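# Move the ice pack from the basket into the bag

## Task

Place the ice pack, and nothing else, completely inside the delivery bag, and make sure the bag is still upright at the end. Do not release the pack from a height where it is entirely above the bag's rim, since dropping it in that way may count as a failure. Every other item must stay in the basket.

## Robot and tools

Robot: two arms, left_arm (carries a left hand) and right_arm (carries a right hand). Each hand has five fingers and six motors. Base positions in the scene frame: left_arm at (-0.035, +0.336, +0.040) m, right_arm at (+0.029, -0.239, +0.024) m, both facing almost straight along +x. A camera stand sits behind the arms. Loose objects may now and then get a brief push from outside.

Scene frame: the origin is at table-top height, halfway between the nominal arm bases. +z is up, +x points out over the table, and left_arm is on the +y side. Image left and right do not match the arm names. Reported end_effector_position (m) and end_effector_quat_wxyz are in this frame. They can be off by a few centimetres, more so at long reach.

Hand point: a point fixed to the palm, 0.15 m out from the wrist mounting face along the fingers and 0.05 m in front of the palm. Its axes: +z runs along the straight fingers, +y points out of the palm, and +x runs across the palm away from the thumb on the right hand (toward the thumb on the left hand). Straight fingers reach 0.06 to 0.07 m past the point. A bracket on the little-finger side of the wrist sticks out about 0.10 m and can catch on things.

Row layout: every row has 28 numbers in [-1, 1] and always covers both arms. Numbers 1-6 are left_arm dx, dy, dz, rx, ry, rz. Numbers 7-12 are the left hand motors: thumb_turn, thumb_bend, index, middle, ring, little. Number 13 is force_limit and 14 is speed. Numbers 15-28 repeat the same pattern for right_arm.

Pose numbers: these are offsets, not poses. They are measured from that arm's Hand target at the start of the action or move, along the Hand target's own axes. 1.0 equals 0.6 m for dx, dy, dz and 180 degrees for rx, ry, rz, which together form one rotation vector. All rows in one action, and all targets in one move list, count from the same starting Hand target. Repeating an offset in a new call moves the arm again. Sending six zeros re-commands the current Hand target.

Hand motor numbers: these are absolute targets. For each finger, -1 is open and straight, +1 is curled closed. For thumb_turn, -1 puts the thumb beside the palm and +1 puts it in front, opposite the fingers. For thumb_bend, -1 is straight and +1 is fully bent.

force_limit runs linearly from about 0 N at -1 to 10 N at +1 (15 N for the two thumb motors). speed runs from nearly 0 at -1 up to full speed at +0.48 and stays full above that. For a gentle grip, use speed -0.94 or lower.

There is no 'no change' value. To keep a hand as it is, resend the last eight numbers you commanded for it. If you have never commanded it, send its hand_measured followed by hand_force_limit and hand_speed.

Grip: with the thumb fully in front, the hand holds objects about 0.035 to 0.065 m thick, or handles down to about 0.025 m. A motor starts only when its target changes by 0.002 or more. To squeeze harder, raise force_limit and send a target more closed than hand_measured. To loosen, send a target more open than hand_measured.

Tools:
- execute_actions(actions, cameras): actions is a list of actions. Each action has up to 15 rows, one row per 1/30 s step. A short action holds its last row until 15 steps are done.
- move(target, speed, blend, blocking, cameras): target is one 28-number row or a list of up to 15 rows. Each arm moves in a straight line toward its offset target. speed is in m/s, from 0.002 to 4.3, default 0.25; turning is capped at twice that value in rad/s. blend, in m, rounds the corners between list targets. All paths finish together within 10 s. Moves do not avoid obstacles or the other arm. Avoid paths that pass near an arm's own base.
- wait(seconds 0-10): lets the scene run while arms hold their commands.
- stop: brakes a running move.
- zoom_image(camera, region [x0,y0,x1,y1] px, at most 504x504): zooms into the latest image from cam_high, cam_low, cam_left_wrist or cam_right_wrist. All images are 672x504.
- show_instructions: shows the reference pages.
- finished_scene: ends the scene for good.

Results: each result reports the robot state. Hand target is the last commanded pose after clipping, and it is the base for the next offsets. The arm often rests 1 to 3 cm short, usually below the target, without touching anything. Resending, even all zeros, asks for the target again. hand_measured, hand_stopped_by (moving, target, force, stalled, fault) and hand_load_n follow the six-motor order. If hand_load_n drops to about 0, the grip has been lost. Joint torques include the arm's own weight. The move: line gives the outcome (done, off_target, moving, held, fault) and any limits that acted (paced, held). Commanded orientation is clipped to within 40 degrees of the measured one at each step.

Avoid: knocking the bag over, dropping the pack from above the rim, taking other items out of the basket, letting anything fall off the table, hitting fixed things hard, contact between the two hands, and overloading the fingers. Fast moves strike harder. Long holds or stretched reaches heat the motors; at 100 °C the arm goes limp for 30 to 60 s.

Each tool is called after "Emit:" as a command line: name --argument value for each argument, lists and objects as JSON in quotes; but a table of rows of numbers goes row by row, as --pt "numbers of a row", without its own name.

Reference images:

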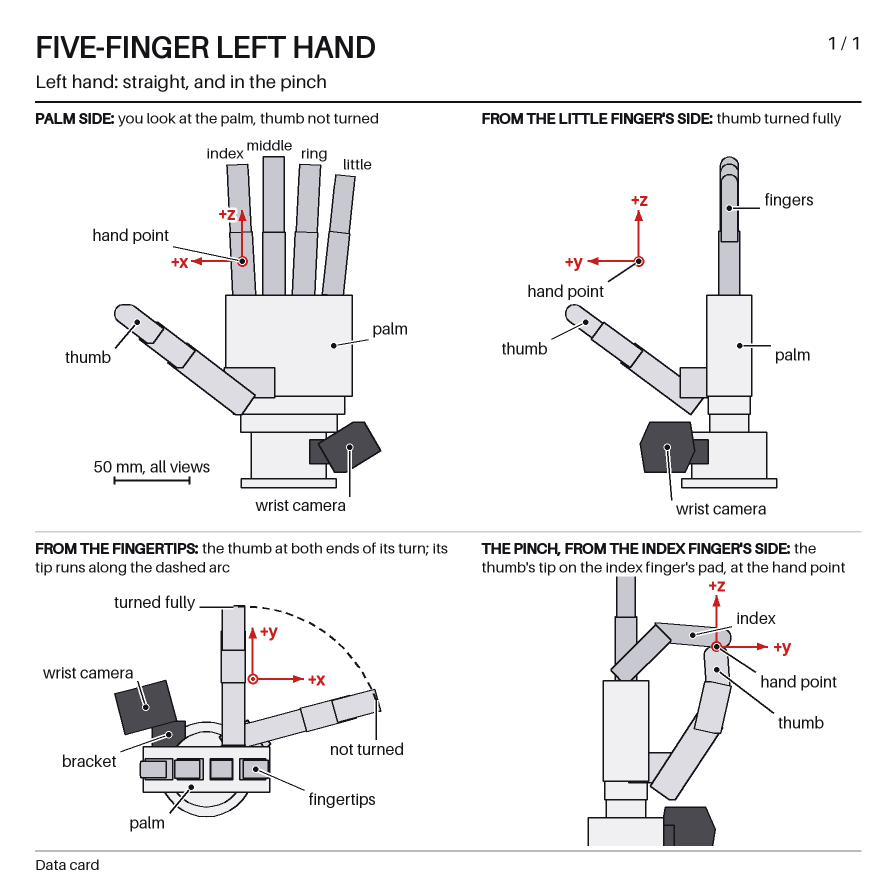

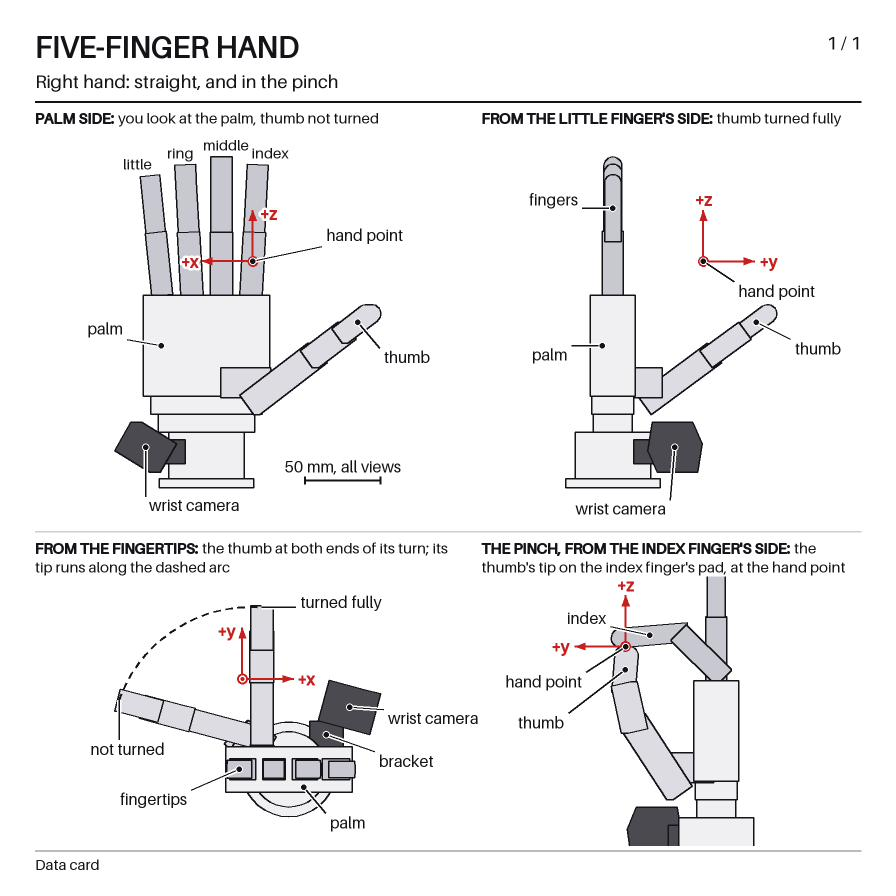

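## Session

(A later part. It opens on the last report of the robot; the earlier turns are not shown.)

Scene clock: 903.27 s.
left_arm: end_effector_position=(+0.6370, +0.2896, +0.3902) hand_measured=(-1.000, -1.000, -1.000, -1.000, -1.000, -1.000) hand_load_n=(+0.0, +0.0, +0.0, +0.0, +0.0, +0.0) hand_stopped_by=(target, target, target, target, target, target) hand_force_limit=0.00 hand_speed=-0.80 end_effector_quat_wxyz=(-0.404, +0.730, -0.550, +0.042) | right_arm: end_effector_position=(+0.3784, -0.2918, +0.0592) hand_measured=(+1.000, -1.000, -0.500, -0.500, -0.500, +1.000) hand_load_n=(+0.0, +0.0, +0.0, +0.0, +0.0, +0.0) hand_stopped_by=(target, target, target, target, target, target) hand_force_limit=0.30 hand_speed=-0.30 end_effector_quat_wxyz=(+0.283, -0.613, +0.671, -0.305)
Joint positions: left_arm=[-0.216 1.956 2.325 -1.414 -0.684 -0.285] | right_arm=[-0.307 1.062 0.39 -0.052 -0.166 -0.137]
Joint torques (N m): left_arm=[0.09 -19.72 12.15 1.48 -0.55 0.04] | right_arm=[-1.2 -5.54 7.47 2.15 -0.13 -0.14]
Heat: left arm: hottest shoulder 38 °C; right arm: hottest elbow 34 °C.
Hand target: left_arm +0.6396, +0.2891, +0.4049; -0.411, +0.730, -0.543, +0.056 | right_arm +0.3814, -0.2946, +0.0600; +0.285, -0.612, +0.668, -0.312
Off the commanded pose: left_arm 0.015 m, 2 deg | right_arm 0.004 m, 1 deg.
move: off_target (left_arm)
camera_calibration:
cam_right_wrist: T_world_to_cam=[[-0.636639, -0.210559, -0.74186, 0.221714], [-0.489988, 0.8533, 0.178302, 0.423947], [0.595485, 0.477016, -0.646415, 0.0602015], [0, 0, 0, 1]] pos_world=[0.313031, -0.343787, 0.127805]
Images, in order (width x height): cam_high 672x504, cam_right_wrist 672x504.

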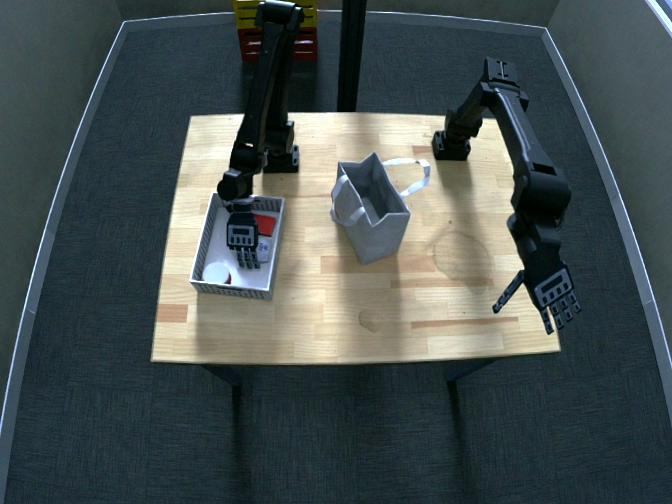

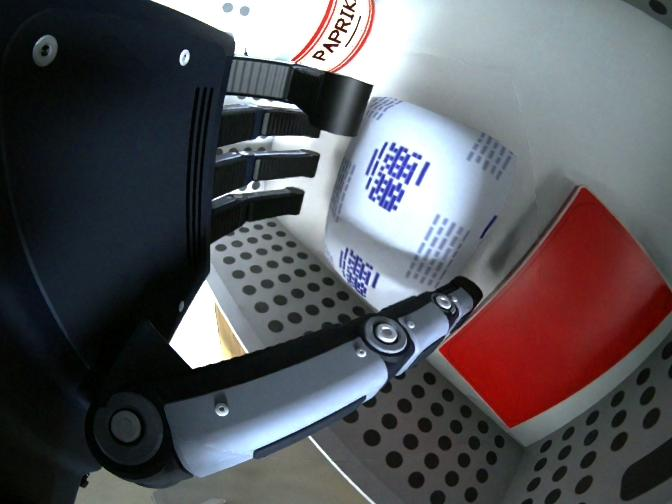

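Emit:
move --pt "0 0 0 0 0 0 -1 -1 -1 -1 -1 -1 0 -0.8 0.0073 0.0264 0.023 0 0 0 1 -1 -0.5 -0.5 -0.5 1 0.3 -0.3" --pt "0 0 0 0 0 0 -1 -1 -1 -1 -1 -1 0 -0.8 0.0073 0.0264 0.023 0 0 0 1 -1 0.3 0.3 -0.5 1 0.3 -0.92" --speed 0.03 --cameras '["cam_high","cam_right_wrist"]'

Emit:
zoom_image --camera "cam_high" --region '[195, 200, 285, 290]'

Scene clock: 913.40 s.
left_arm: end_effector_position=(+0.6370, +0.2896, +0.3902) hand_measured=(-1.000, -1.000, -1.000, -1.000, -1.000, -1.000) hand_load_n=(+0.0, +0.0, +0.0, -0.5, +0.0, +0.0) hand_stopped_by=(target, target, target, target, target, target) hand_force_limit=0.00 hand_speed=-0.80 end_effector_quat_wxyz=(-0.404, +0.730, -0.550, +0.042) | right_arm: end_effector_position=(+0.3822, -0.2949, +0.0417) hand_measured=(+1.000, -1.000, -0.016, -0.024, -0.500, +1.000) hand_load_n=(-0.5, +1.5, +6.5, +5.0, +0.0, +0.0) hand_stopped_by=(target, target, force, force, target, target) hand_force_limit=0.30 hand_speed=-0.92 end_effector_quat_wxyz=(+0.287, -0.613, +0.668, -0.309)
Joint positions: left_arm=[-0.216 1.956 2.325 -1.414 -0.684 -0.285] | right_arm=[-0.316 1.133 0.365 0.055 -0.176 -0.144]
Joint torques (N m): left_arm=[0.09 -19.78 12.15 1.5 -0.55 0.05] | right_arm=[-1.73 -6.36 6.84 2.1 -0.31 -0.22]
Heat: left arm: hottest shoulder 38 °C; right arm: hottest elbow 33 °C.
Hand target: left_arm +0.6396, +0.2891, +0.4049; -0.411, +0.730, -0.543, +0.056 | right_arm +0.3815, -0.2990, +0.0390; -0.285, +0.612, -0.668, +0.312
Off the commanded pose: left_arm 0.015 m, 2 deg | right_arm 0.005 m, 0 deg.
move: off_target (left_arm)
camera_calibration:
cam_right_wrist: T_world_to_cam=[[-0.626476, -0.21515, -0.749159, 0.205585], [-0.495062, 0.852215, 0.169243, 0.4336], [0.602031, 0.476907, -0.640405, 0.0452967], [0, 0, 0, 1]] pos_world=[0.316183, -0.346891, 0.10964]
Images, in order (width x height): cam_high 672x504, cam_right_wrist 672x504.

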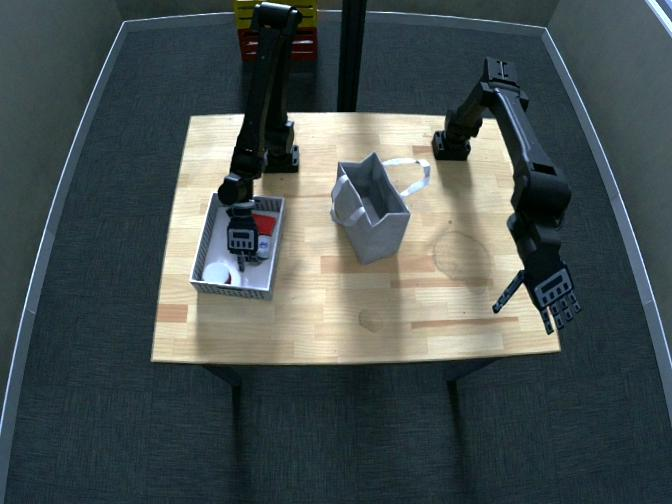

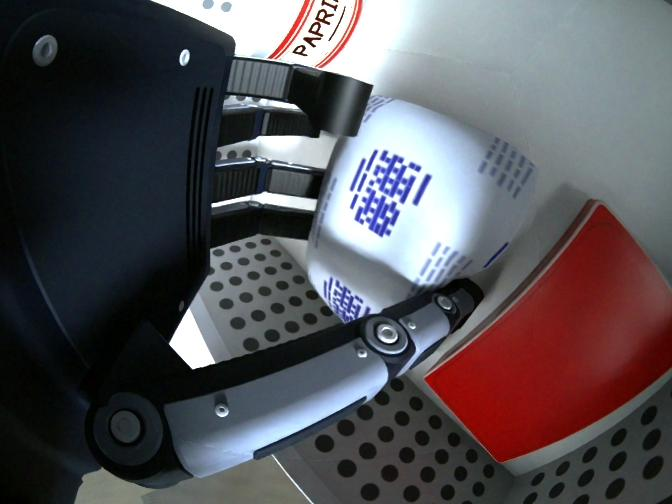

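Scaled by 5.600 from the camera's 672x504 image, which has a finer 960x720 frame.

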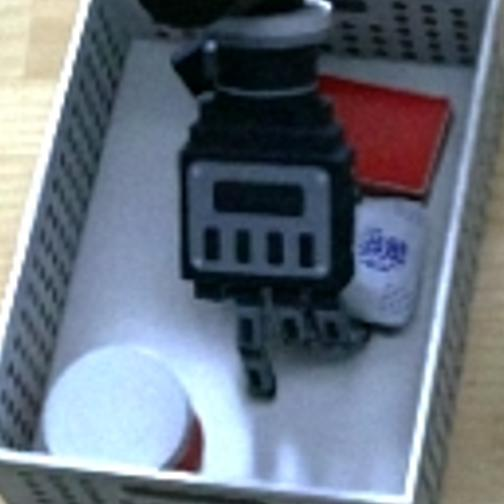

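Emit:
move --target '[0,0,0,0,0,0,-1,-1,-1,-1,-1,-1,0,-0.8,0,-0.1021,-0.0857,0,0,0,1,-1,0.3,0.3,-0.5,1,0.3,-0.92]' --speed 0.05 --cameras '["cam_high","cam_right_wrist"]'

Emit:
zoom_image --camera "cam_high" --region '[195, 200, 285, 290]'

Scene clock: 920.20 s.
left_arm: end_effector_position=(+0.6370, +0.2896, +0.3902) hand_measured=(-1.000, -1.000, -1.000, -1.000, -1.000, -1.000) hand_load_n=(+0.0, +0.0, +0.0, +0.0, +0.0, +0.0) hand_stopped_by=(target, target, target, target, target, target) hand_force_limit=0.00 hand_speed=-0.80 end_effector_quat_wxyz=(-0.404, +0.730, -0.550, +0.042) | right_arm: end_effector_position=(+0.3586, -0.2874, +0.0866) hand_measured=(+1.000, -1.000, -0.016, -0.024, -0.500, +1.000) hand_load_n=(-0.5, +1.5, +6.0, +5.5, +0.0, +0.0) hand_stopped_by=(target, target, force, force, target, target) hand_force_limit=0.30 hand_speed=-0.92 end_effector_quat_wxyz=(+0.272, -0.620, +0.679, -0.284)
Joint positions: left_arm=[-0.216 1.956 2.325 -1.414 -0.684 -0.285] | right_arm=[-0.316 0.938 0.434 -0.272 -0.176 -0.146]
Joint torques (N m): left_arm=[0.03 -19.66 12.15 1.5 -0.55 0.05] | right_arm=[-1.85 -5.66 12.81 1.1 -0.19 -0.2]
Heat: left arm: hottest shoulder 38 °C; right arm: hottest elbow 33 °C.
Hand target: left_arm +0.6396, +0.2891, +0.4049; -0.411, +0.730, -0.543, +0.056 | right_arm +0.3816, -0.2990, +0.1192; +0.285, -0.612, +0.668, -0.312
Off the commanded pose: left_arm 0.015 m, 2 deg | right_arm 0.041 m, 4 deg.
move: off_target (left_arm, right_arm)
camera_calibration:
cam_right_wrist: T_world_to_cam=[[-0.670911, -0.20233, -0.713401, 0.242542], [-0.484191, 0.848187, 0.214796, 0.398865], [0.561638, 0.489531, -0.667024, 0.105132], [0, 0, 0, 1]] pos_world=[0.296805, -0.340704, 0.157481]
Images, in order (width x height): cam_high 672x504, cam_right_wrist 672x504.

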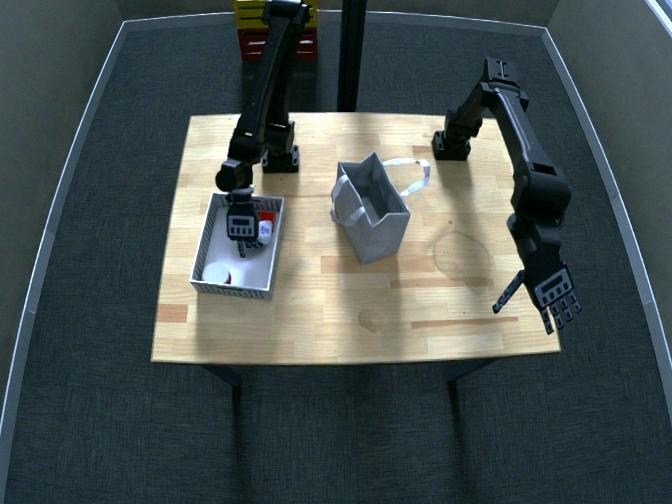

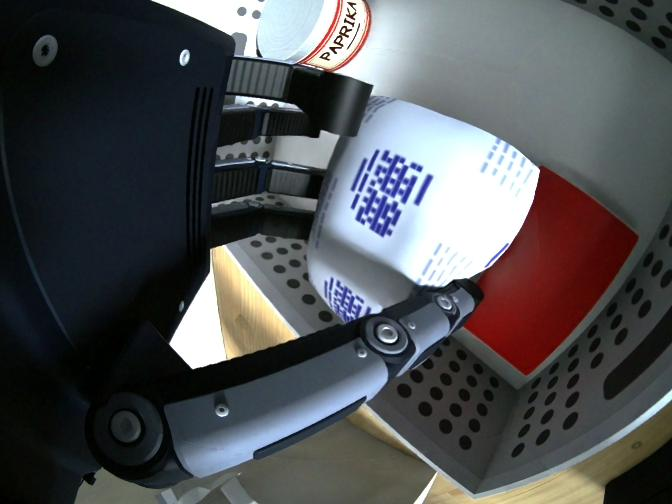

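Scaled by 5.600 from the camera's 672x504 image, which has a finer 960x720 frame.

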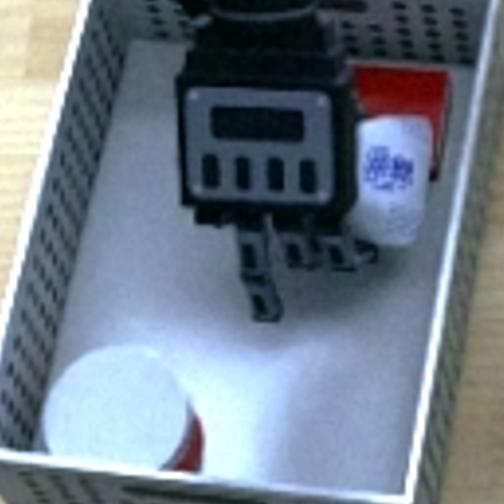

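Emit:
move --pt "0 0 0 0 0 0 -1 -1 -1 -1 -1 -1 0 -0.8 -0.0067 -0.332 -0.2787 0 0 0 1 -1 0.3 0.3 -0.5 1 0.3 -0.92" --speed 0.12 --cameras '["cam_high","cam_right_wrist"]'

Scene clock: 945.90 s.
left_arm: end_effector_position=(+0.6370, +0.2896, +0.3902) hand_measured=(-1.000, -1.000, -1.000, -1.000, -1.000, -1.000) hand_load_n=(+0.0, +0.0, +0.0, +0.0, +0.0, +0.0) hand_stopped_by=(target, target, target, target, target, target) hand_force_limit=0.00 hand_speed=-0.80 end_effector_quat_wxyz=(-0.404, +0.730, -0.550, +0.042) | right_arm: end_effector_position=(+0.3738, -0.2933, +0.3473) hand_measured=(+1.000, -1.000, -0.016, -0.024, -0.500, +1.000) hand_load_n=(-0.5, +2.0, +6.0, +5.5, +0.0, +0.0) hand_stopped_by=(target, target, force, force, target, target) hand_force_limit=0.30 hand_speed=-0.92 end_effector_quat_wxyz=(+0.273, -0.618, +0.678, -0.290)
Joint positions: left_arm=[-0.216 1.956 2.325 -1.414 -0.684 -0.285] | right_arm=[-0.316 0.867 1.097 -0.995 -0.171 -0.146]
Joint torques (N m): left_arm=[0.15 -19.78 12.15 1.5 -0.55 0.04] | right_arm=[-1.44 -5.13 13.9 1.36 -0.01 -0.11]
Heat: left arm: hottest shoulder 38 °C; right arm: hottest elbow 34 °C.
Hand target: left_arm +0.6396, +0.2891, +0.4049; -0.411, +0.730, -0.543, +0.056 | right_arm +0.3819, -0.2948, +0.3792; +0.285, -0.612, +0.668, -0.312
Off the commanded pose: left_arm 0.015 m, 2 deg | right_arm 0.033 m, 3 deg.
move: off_target (left_arm, right_arm)
camera_calibration:
cam_right_wrist: T_world_to_cam=[[-0.663823, -0.205106, -0.719215, 0.436115], [-0.483513, 0.851357, 0.203484, 0.359805], [0.570573, 0.482827, -0.664322, 0.267124], [0, 0, 0, 1]] pos_world=[0.31106, -0.345847, 0.417903]
Images, in order (width x height): cam_high 672x504, cam_right_wrist 672x504.

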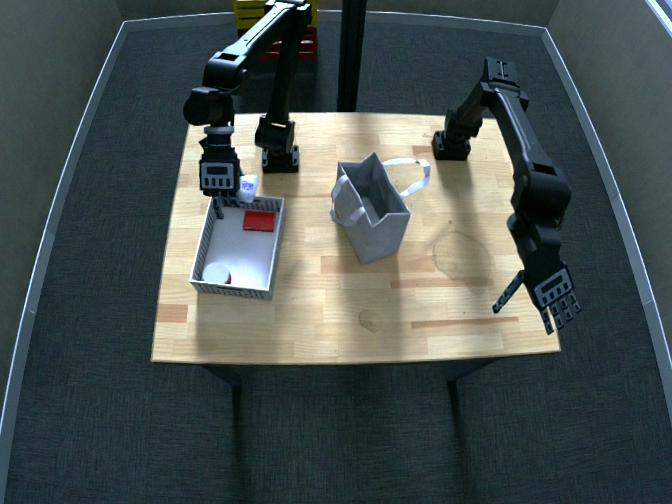

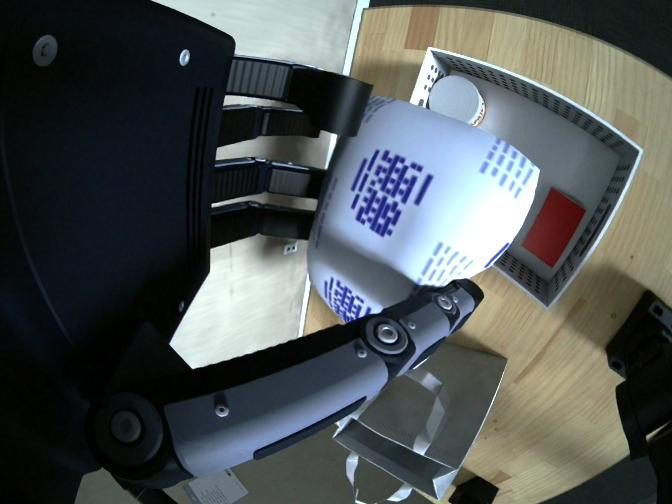

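Emit:
move --target '[0,0,0,0,0,0,-1,-1,-1,-1,-1,-1,0,-0.8,-0.5388,0.1048,-0.1787,-0.1638,-0.0828,-0.1183,1,-1,0.3,0.3,-0.5,1,0.3,-0.92]' --speed 0.12 --cameras '["cam_high","cam_low","cam_right_wrist"]'

Emit:
zoom_image --camera "cam_high" --region '[290, 100, 450, 260]'

Emit:
zoom_image --camera "cam_low" --region '[380, 80, 560, 300]'

Scene clock: 959.17 s.
left_arm: end_effector_position=(+0.6370, +0.2896, +0.3902) hand_measured=(-1.000, -1.000, -1.000, -1.000, -1.000, -1.000) hand_load_n=(+0.5, +0.0, +0.0, +0.0, +0.0, +0.5) hand_stopped_by=(target, target, target, target, target, target) hand_force_limit=0.00 hand_speed=-0.80 end_effector_quat_wxyz=(-0.404, +0.730, -0.550, +0.042) | right_arm: end_effector_position=(+0.2849, +0.0307, +0.3734) hand_measured=(+1.000, -1.000, -0.016, -0.024, -0.500, +1.000) hand_load_n=(-0.5, +1.5, +6.5, +5.5, +0.0, +0.0) hand_stopped_by=(target, target, force, force, target, target) hand_force_limit=0.30 hand_speed=-0.92 end_effector_quat_wxyz=(-0.116, +0.815, -0.559, +0.095)
Joint positions: left_arm=[-0.216 1.956 2.325 -1.414 -0.684 -0.285] | right_arm=[0.744 1.276 1.574 -1.599 0.133 0.363]
Joint torques (N m): left_arm=[0.09 -19.72 12.16 1.51 -0.55 0.05] | right_arm=[-0.79 -9.88 13.04 0.13 0 -0.11]
Heat: left arm: hottest shoulder 38 °C; right arm: hottest elbow 35 °C.
Hand target: left_arm +0.6396, +0.2891, +0.4049; -0.411, +0.730, -0.543, +0.056 | right_arm +0.2881, +0.0380, +0.3997; -0.143, +0.810, -0.560, +0.099
Off the commanded pose: left_arm 0.015 m, 2 deg | right_arm 0.028 m, 3 deg.
move: off_target (left_arm, right_arm)
camera_calibration:
cam_right_wrist: T_world_to_cam=[[-0.75568, -0.585355, -0.29378, 0.341337], [-0.651814, 0.628391, 0.424573, 0.00790571], [-0.0639175, 0.512332, -0.856406, 0.430321], [0, 0, 0, 1]] pos_world=[0.2906, -0.0256317, 0.465451]
Images, in order (width x height): cam_high 672x504, cam_low 672x504, cam_right_wrist 672x504.

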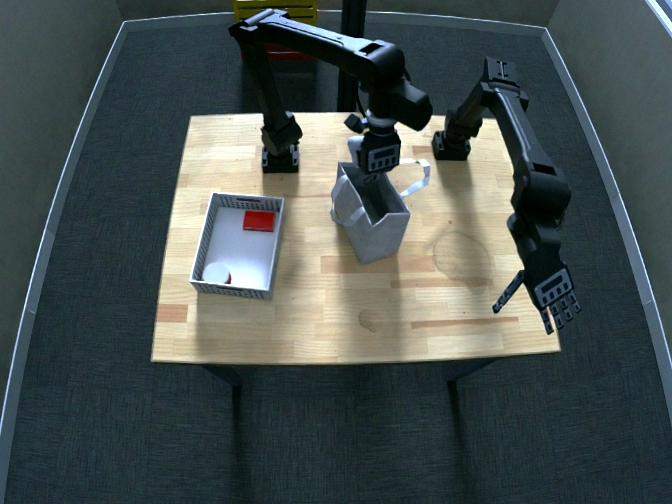

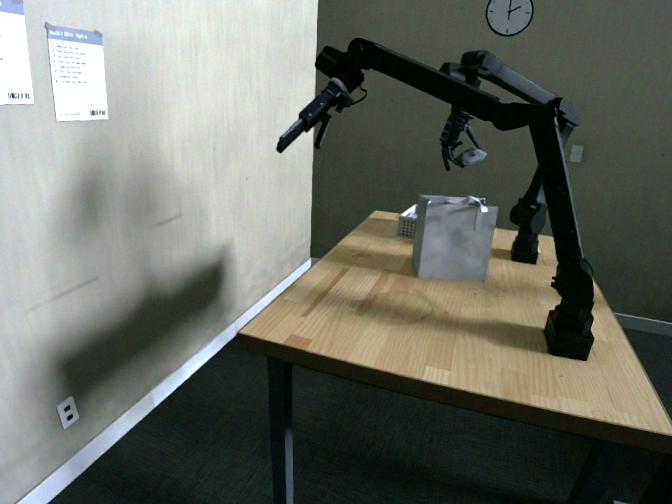

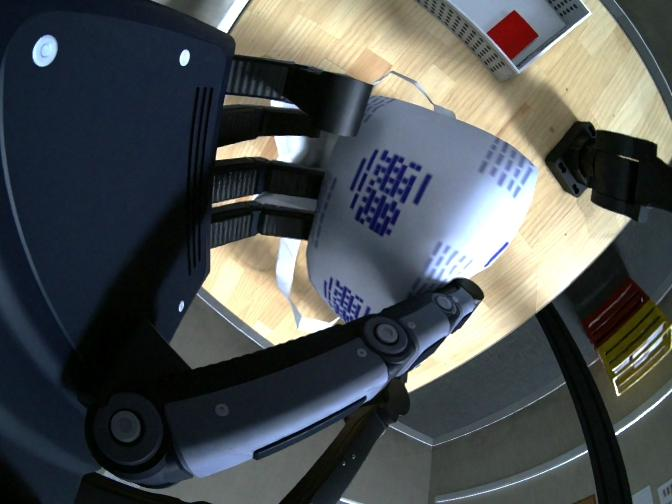

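Scaled by 3.150 from the camera's 672x504 image, which has a finer 960x720 frame.

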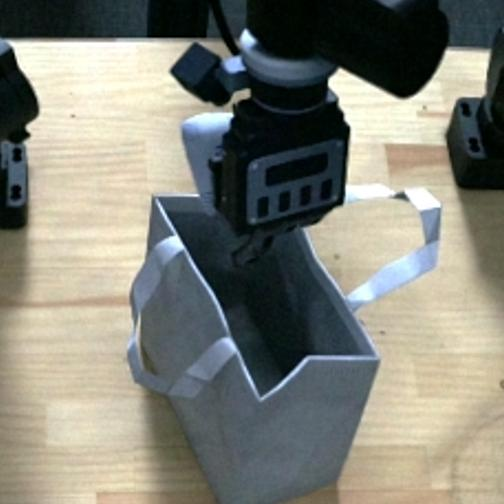

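Scaled by 2.291 from the camera's 672x504 image, which has a finer 960x720 frame.

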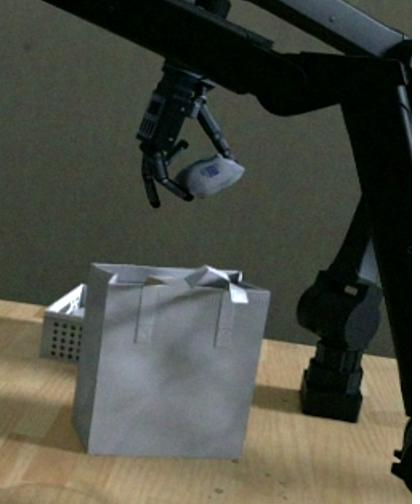

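Emit:
move --target '[0,0,0,0,0,0,-1,-1,-1,-1,-1,-1,0,-0.8,-0.0342,0.0655,0.1495,0,0,0,1,-1,0.3,0.3,-0.5,1,0.3,-0.92]' --speed 0.08 --cameras '["cam_high","cam_low","cam_right_wrist"]'

Emit:
zoom_image --camera "cam_high" --region '[310, 120, 440, 250]'

Emit:
zoom_image --camera "cam_low" --region '[400, 120, 520, 240]'

Scene clock: 997.70 s.
left_arm: end_effector_position=(+0.6370, +0.2896, +0.3902) hand_measured=(-1.000, -1.000, -1.000, -1.000, -1.000, -1.000) hand_load_n=(+0.0, +0.0, +0.0, +0.0, +0.0, +0.0) hand_stopped_by=(target, target, target, target, target, target) hand_force_limit=0.00 hand_speed=-0.80 end_effector_quat_wxyz=(-0.404, +0.730, -0.550, +0.042) | right_arm: end_effector_position=(+0.2751, +0.0498, +0.2927) hand_measured=(+1.000, -1.000, -0.016, -0.024, -0.500, +1.000) hand_load_n=(-0.5, +1.5, +6.5, +5.5, +0.0, +0.5) hand_stopped_by=(target, target, force, force, target, target) hand_force_limit=0.30 hand_speed=-0.92 end_effector_quat_wxyz=(-0.123, +0.813, -0.561, +0.095)
Joint positions: left_arm=[-0.216 1.956 2.325 -1.414 -0.684 -0.285] | right_arm=[0.799 1.242 1.328 -1.378 0.146 0.42]
Joint torques (N m): left_arm=[0.09 -19.78 12.16 1.5 -0.55 0.05] | right_arm=[-0.44 -10.7 9.18 1.09 0.27 -0.13]
Motor temperatures (°C): left_arm=[27 38 38 26 29 25] | right_arm=[24 28 36 24 23 23]
Heat: left arm: hottest shoulder 38 °C; right arm: hottest elbow 36 °C.
Hand target: left_arm +0.6396, +0.2891, +0.4049; -0.411, +0.730, -0.543, +0.056 | right_arm +0.2748, +0.0550, +0.3021; -0.143, +0.810, -0.560, +0.099
Off the commanded pose: left_arm 0.015 m, 2 deg | right_arm 0.011 m, 2 deg.
move: off_target (left_arm, right_arm)
camera_calibration:
cam_right_wrist: T_world_to_cam=[[-0.754711, -0.578972, -0.30855, 0.325146], [-0.653806, 0.62482, 0.426776, 0.0238424], [-0.0543037, 0.523824, -0.850094, 0.345749], [0, 0, 0, 1]] pos_world=[0.279755, -0.00775847, 0.384068]
Images, in order (width x height): cam_high 672x504, cam_low 672x504, cam_right_wrist 672x504.

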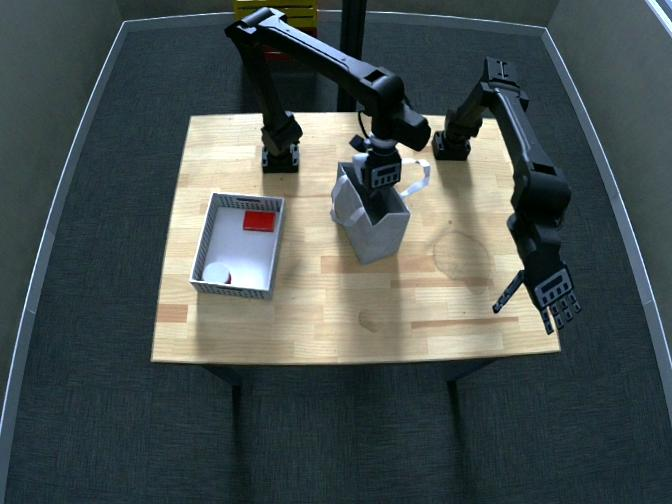

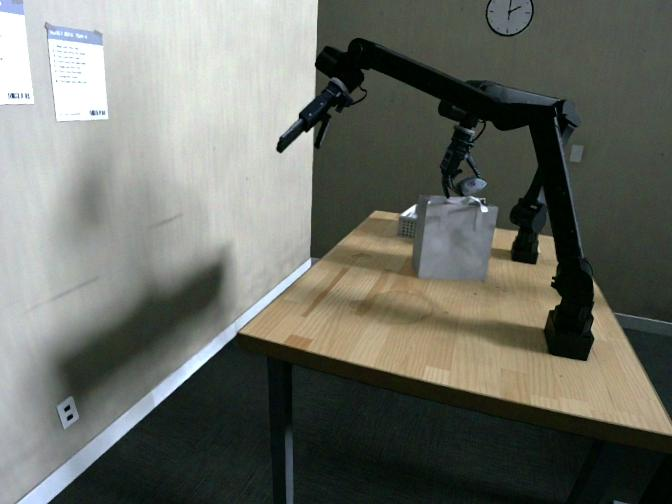

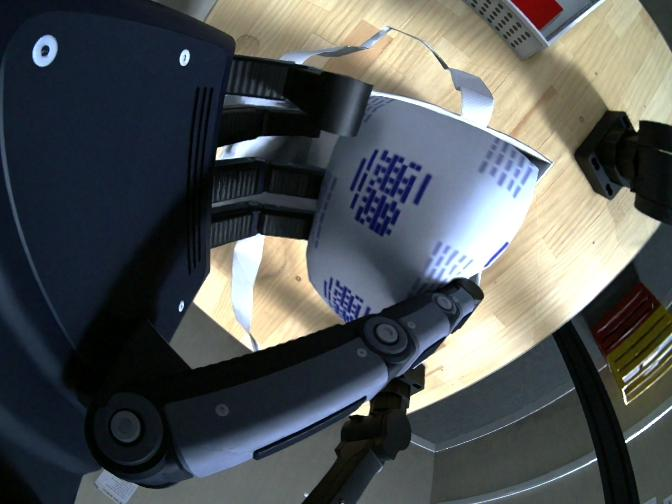

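Scaled by 3.877 from the camera's 672x504 image, which has a finer 960x720 frame.

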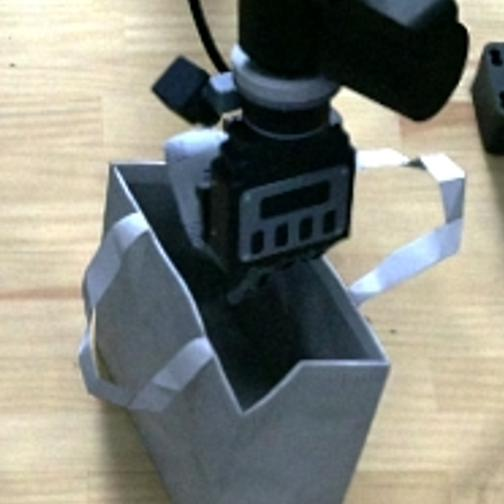

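Scaled by 4.200 from the camera's 672x504 image, which has a finer 960x720 frame.

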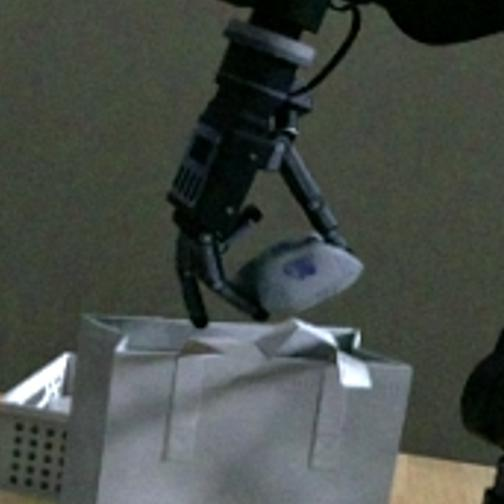

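Emit:
move --target '[0,0,0,0,0,0,-1,-1,-1,-1,-1,-1,0,-0.8,-0.0043,0.0448,0.1435,0,0,0,1,-1,0.3,0.3,-0.5,1,0.3,-0.92]' --speed 0.04 --cameras '["cam_high","cam_low","cam_right_wrist"]'

Emit:
zoom_image --camera "cam_high" --region '[310, 120, 440, 250]'

Emit:
zoom_image --camera "cam_low" --region '[400, 140, 520, 260]'

Scene clock: 1035.40 s.
left_arm: end_effector_position=(+0.6370, +0.2896, +0.3902) hand_measured=(-1.000, -1.000, -1.000, -1.000, -1.000, -1.000) hand_load_n=(+0.0, +0.0, +0.0, +0.0, +0.0, +0.0) hand_stopped_by=(target, target, target, target, target, target) hand_force_limit=0.00 hand_speed=-0.80 end_effector_quat_wxyz=(-0.404, +0.730, -0.550, +0.042) | right_arm: end_effector_position=(+0.2773, +0.0518, +0.2107) hand_measured=(+1.000, -1.000, -0.016, -0.024, -0.500, +1.000) hand_load_n=(+1.0, +0.5, +1.0, +4.5, +0.0, +0.0) hand_stopped_by=(target, target, force, force, target, target) hand_force_limit=0.30 hand_speed=-0.92 end_effector_quat_wxyz=(-0.134, +0.811, -0.561, +0.098)
Joint positions: left_arm=[-0.216 1.956 2.325 -1.414 -0.684 -0.285] | right_arm=[0.799 1.239 1.108 -1.14 0.148 0.421]
Joint torques (N m): left_arm=[0.03 -19.72 12.14 1.48 -0.56 0.04] | right_arm=[0.03 -9.64 8.7 1.35 0.19 -0.05]
Heat: left arm: hottest shoulder 38 °C; right arm: hottest elbow 34 °C.
Hand target: left_arm +0.6396, +0.2891, +0.4049; -0.411, +0.730, -0.543, +0.056 | right_arm +0.2780, +0.0587, +0.2119; -0.143, +0.810, -0.560, +0.099
Off the commanded pose: left_arm 0.015 m, 2 deg | right_arm 0.007 m, 1 deg.
move: off_target (left_arm)
camera_calibration:
cam_right_wrist: T_world_to_cam=[[-0.750421, -0.573046, -0.329374, 0.305558], [-0.659769, 0.619522, 0.42532, 0.0612053], [-0.0396734, 0.53648, -0.84298, 0.268897], [0, 0, 0, 1]] pos_world=[0.280346, -0.0070774, 0.301286]
Images, in order (width x height): cam_high 672x504, cam_low 672x504, cam_right_wrist 672x504.

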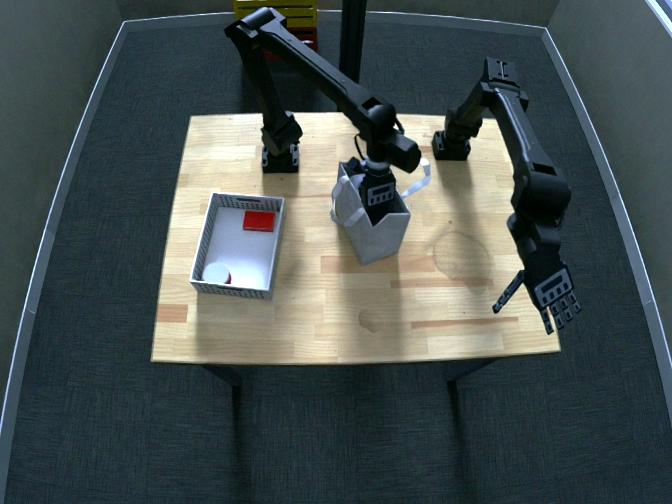

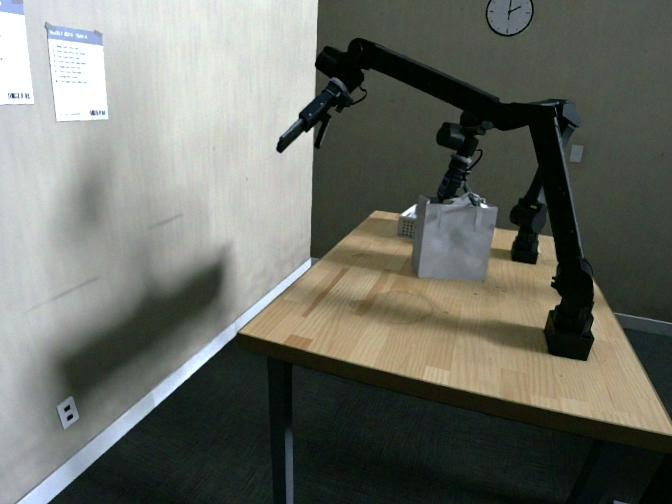

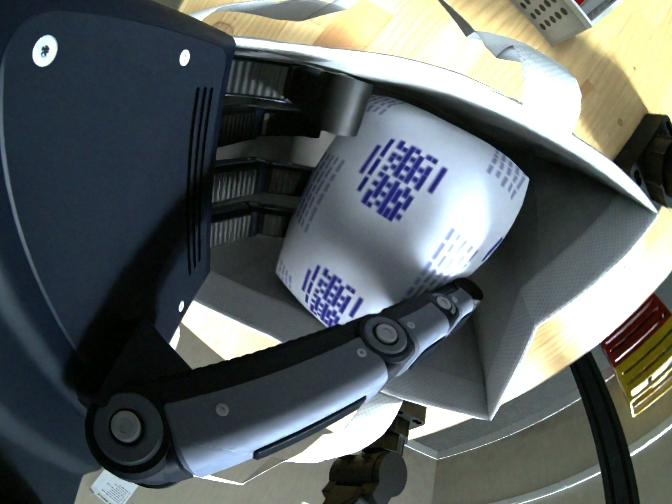

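Scaled by 3.877 from the camera's 672x504 image, which has a finer 960x720 frame.

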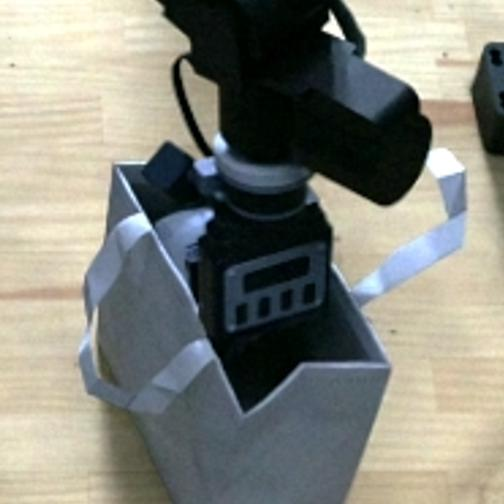

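Scaled by 4.200 from the camera's 672x504 image, which has a finer 960x720 frame.

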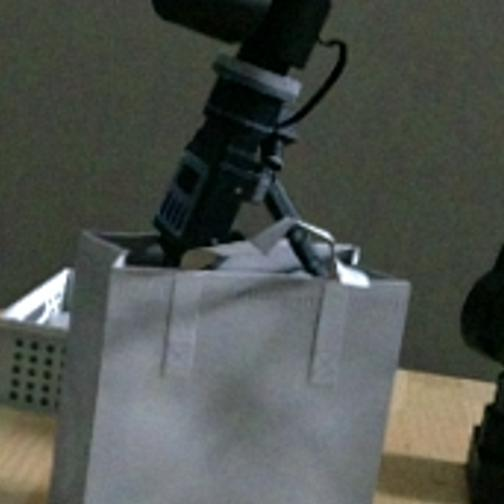

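Emit:
move --target '[0,0,0,0,0,0,-1,-1,-1,-1,-1,-1,0,-0.8,-0.0233,0,0,0,0,0,1,-1,0.3,0.3,-0.5,1,0.3,-0.92]' --speed 0.04 --cameras '["cam_high","cam_low","cam_right_wrist"]'

Emit:
zoom_image --camera "cam_high" --region '[310, 120, 440, 250]'

Emit:
zoom_image --camera "cam_right_wrist" --region '[200, 20, 660, 440]'

Scene clock: 1051.90 s.
left_arm: end_effector_position=(+0.6370, +0.2896, +0.3902) hand_measured=(-1.000, -1.000, -1.000, -1.000, -1.000, -1.000) hand_load_n=(+0.0, +0.0, +0.0, +0.0, +0.0, +0.0) hand_stopped_by=(target, target, target, target, target, target) hand_force_limit=0.00 hand_speed=-0.80 end_effector_quat_wxyz=(-0.404, +0.730, -0.550, +0.042) | right_arm: end_effector_position=(+0.2696, +0.0611, +0.2059) hand_measured=(+1.000, -1.000, -0.016, -0.024, -0.500, +1.000) hand_load_n=(+0.5, +0.5, +1.5, +5.0, +0.0, +0.0) hand_stopped_by=(target, target, force, force, target, target) hand_force_limit=0.30 hand_speed=-0.92 end_effector_quat_wxyz=(-0.130, +0.813, -0.560, +0.098)
Joint positions: left_arm=[-0.216 1.956 2.325 -1.414 -0.684 -0.285] | right_arm=[0.833 1.253 1.108 -1.14 0.159 0.451]
Joint torques (N m): left_arm=[0.15 -19.78 12.15 1.51 -0.55 0.05] | right_arm=[-0.44 -9.29 9.96 1.24 0.17 -0.04]
Heat: left arm: hottest elbow 39 °C; right arm: hottest elbow 33 °C.
Hand target: left_arm +0.6396, +0.2891, +0.4049; -0.411, +0.730, -0.543, +0.056 | right_arm +0.2730, +0.0718, +0.2118; -0.142, +0.810, -0.560, +0.099
Off the commanded pose: left_arm 0.015 m, 2 deg | right_arm 0.013 m, 2 deg.
move: off_target (left_arm, right_arm)
camera_calibration:
cam_right_wrist: T_world_to_cam=[[-0.75014, -0.577866, -0.321497, 0.30206], [-0.659768, 0.621179, 0.422899, 0.0529267], [-0.0446715, 0.529347, -0.847228, 0.262202], [0, 0, 0, 1]] pos_world=[0.273219, 0.00287686, 0.296874]
Images, in order (width x height): cam_high 672x504, cam_low 672x504, cam_right_wrist 672x504.

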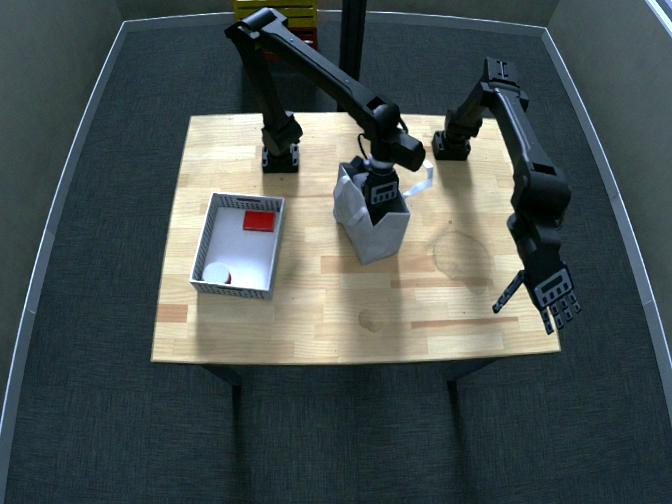

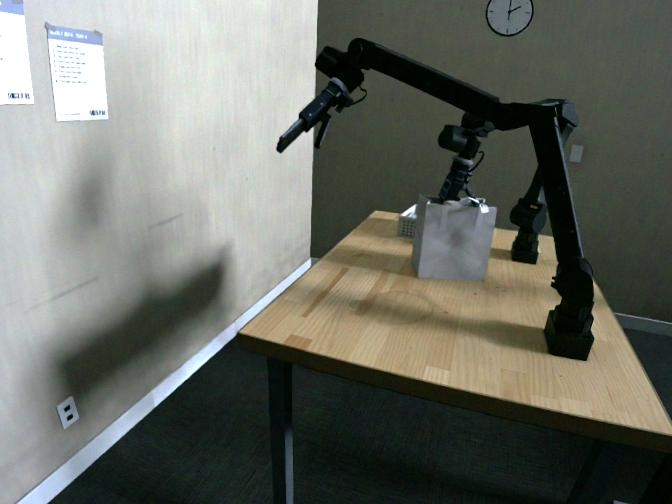

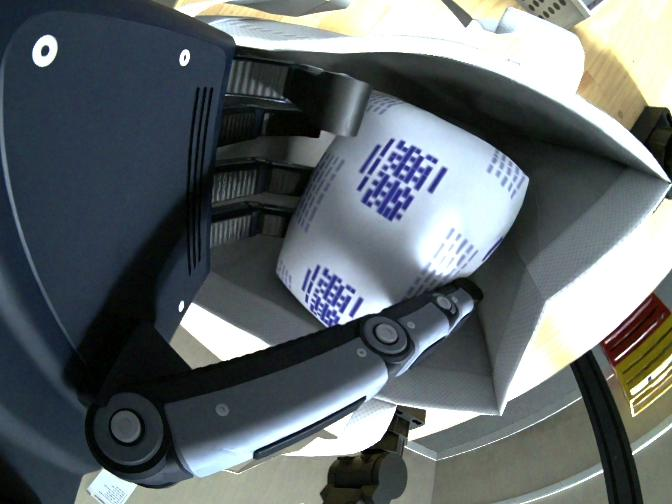

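Scaled by 3.877 from the camera's 672x504 image, which has a finer 960x720 frame.

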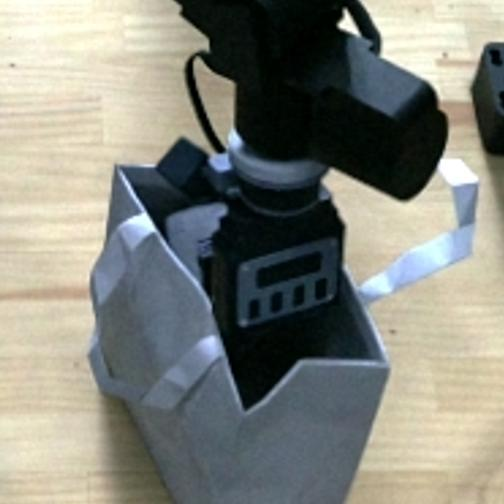

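Scaled by 1.096 from the camera's 672x504 image, which has a finer 960x720 frame.

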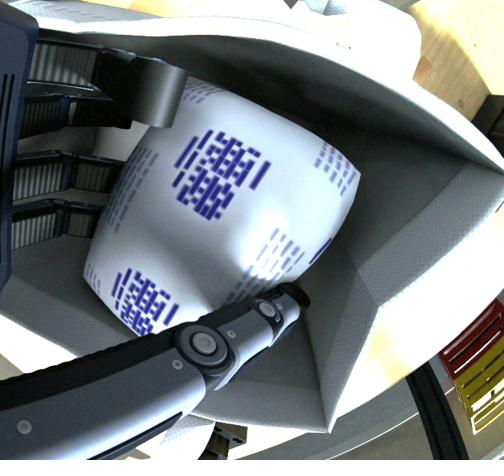

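Emit:
move --target '[0,0,0,0,0,0,-1,-1,-1,-1,-1,-1,0,-0.8,0.0068,0.0275,0.0733,0,0,0,1,-1,0.3,0.3,-0.5,1,0.3,-0.92]' --speed 0.03 --cameras '["cam_high","cam_low","cam_right_wrist"]'

Emit:
zoom_image --camera "cam_high" --region '[310, 120, 440, 270]'

Emit:
zoom_image --camera "cam_low" --region '[390, 140, 530, 300]'

Scene clock: 1066.93 s.
left_arm: end_effector_position=(+0.6370, +0.2896, +0.3902) hand_measured=(-1.000, -1.000, -1.000, -1.000, -1.000, -1.000) hand_load_n=(+0.0, +0.0, +0.0, +0.0, +0.0, +0.0) hand_stopped_by=(target, target, target, target, target, target) hand_force_limit=0.00 hand_speed=-0.80 end_effector_quat_wxyz=(-0.404, +0.730, -0.550, +0.042) | right_arm: end_effector_position=(+0.2739, +0.0661, +0.1704) hand_measured=(+1.000, -1.000, -0.016, -0.024, -0.500, +1.000) hand_load_n=(+1.5, +0.5, +0.5, +5.0, +0.0, +0.0) hand_stopped_by=(target, target, force, force, target, target) hand_force_limit=0.30 hand_speed=-0.92 end_effector_quat_wxyz=(-0.144, +0.810, -0.560, +0.100)
Joint positions: left_arm=[-0.216 1.956 2.325 -1.414 -0.684 -0.285] | right_arm=[0.833 1.268 1.023 -1.01 0.159 0.451]
Joint torques (N m): left_arm=[0.15 -19.72 12.14 1.48 -0.55 0.05] | right_arm=[-1.32 -8.94 8.13 1.17 0.09 -0.15]
Heat: left arm: hottest elbow 39 °C; right arm: hottest elbow 32 °C.
Hand target: left_arm +0.6396, +0.2891, +0.4049; -0.411, +0.730, -0.543, +0.056 | right_arm +0.2740, +0.0679, +0.1650; -0.143, +0.810, -0.560, +0.099
Off the commanded pose: left_arm 0.015 m, 2 deg | right_arm 0.006 m, 0 deg.
move: off_target (left_arm)
camera_calibration:
cam_right_wrist: T_world_to_cam=[[-0.743361, -0.570368, -0.349422, 0.299159], [-0.668312, 0.61159, 0.423458, 0.0705815], [-0.0278239, 0.548305, -0.835816, 0.221893], [0, 0, 0, 1]] pos_world=[0.275728, 0.00579873, 0.260106]
Images, in order (width x height): cam_high 672x504, cam_low 672x504, cam_right_wrist 672x504.

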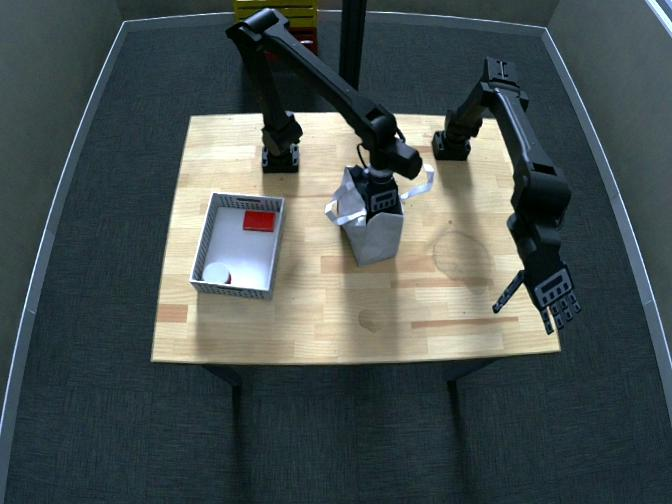

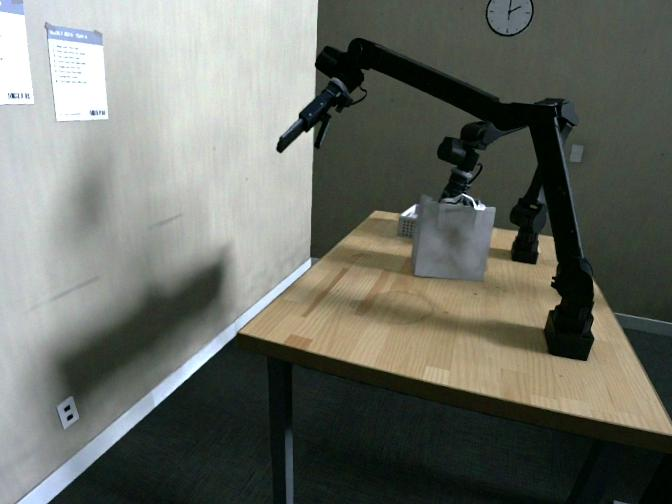

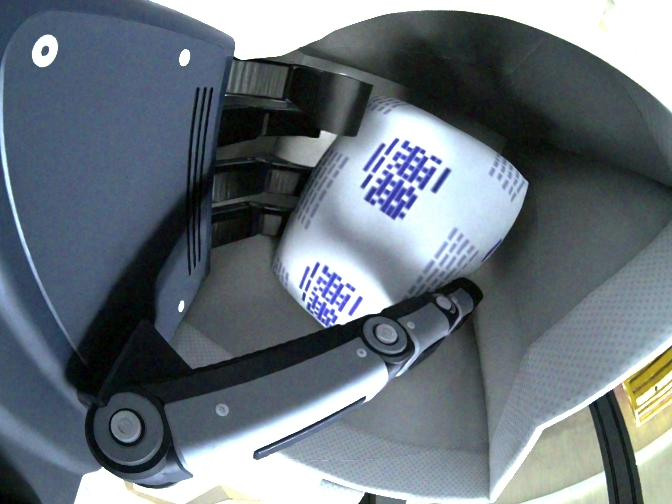

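Scaled by 3.360 from the camera's 672x504 image, which has a finer 960x720 frame.

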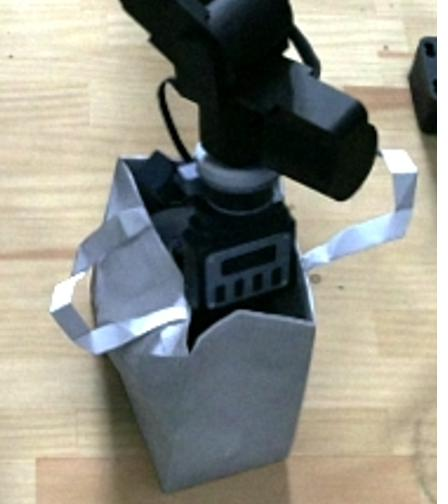

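Scaled by 3.150 from the camera's 672x504 image, which has a finer 960x720 frame.

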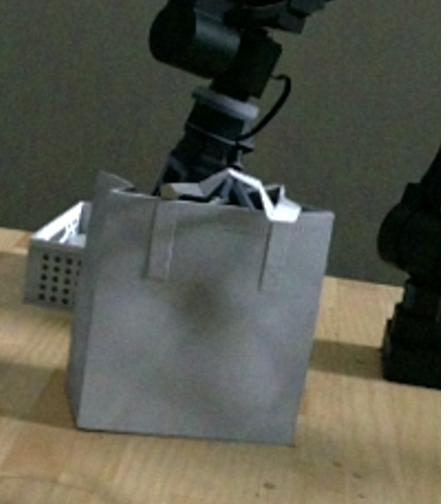

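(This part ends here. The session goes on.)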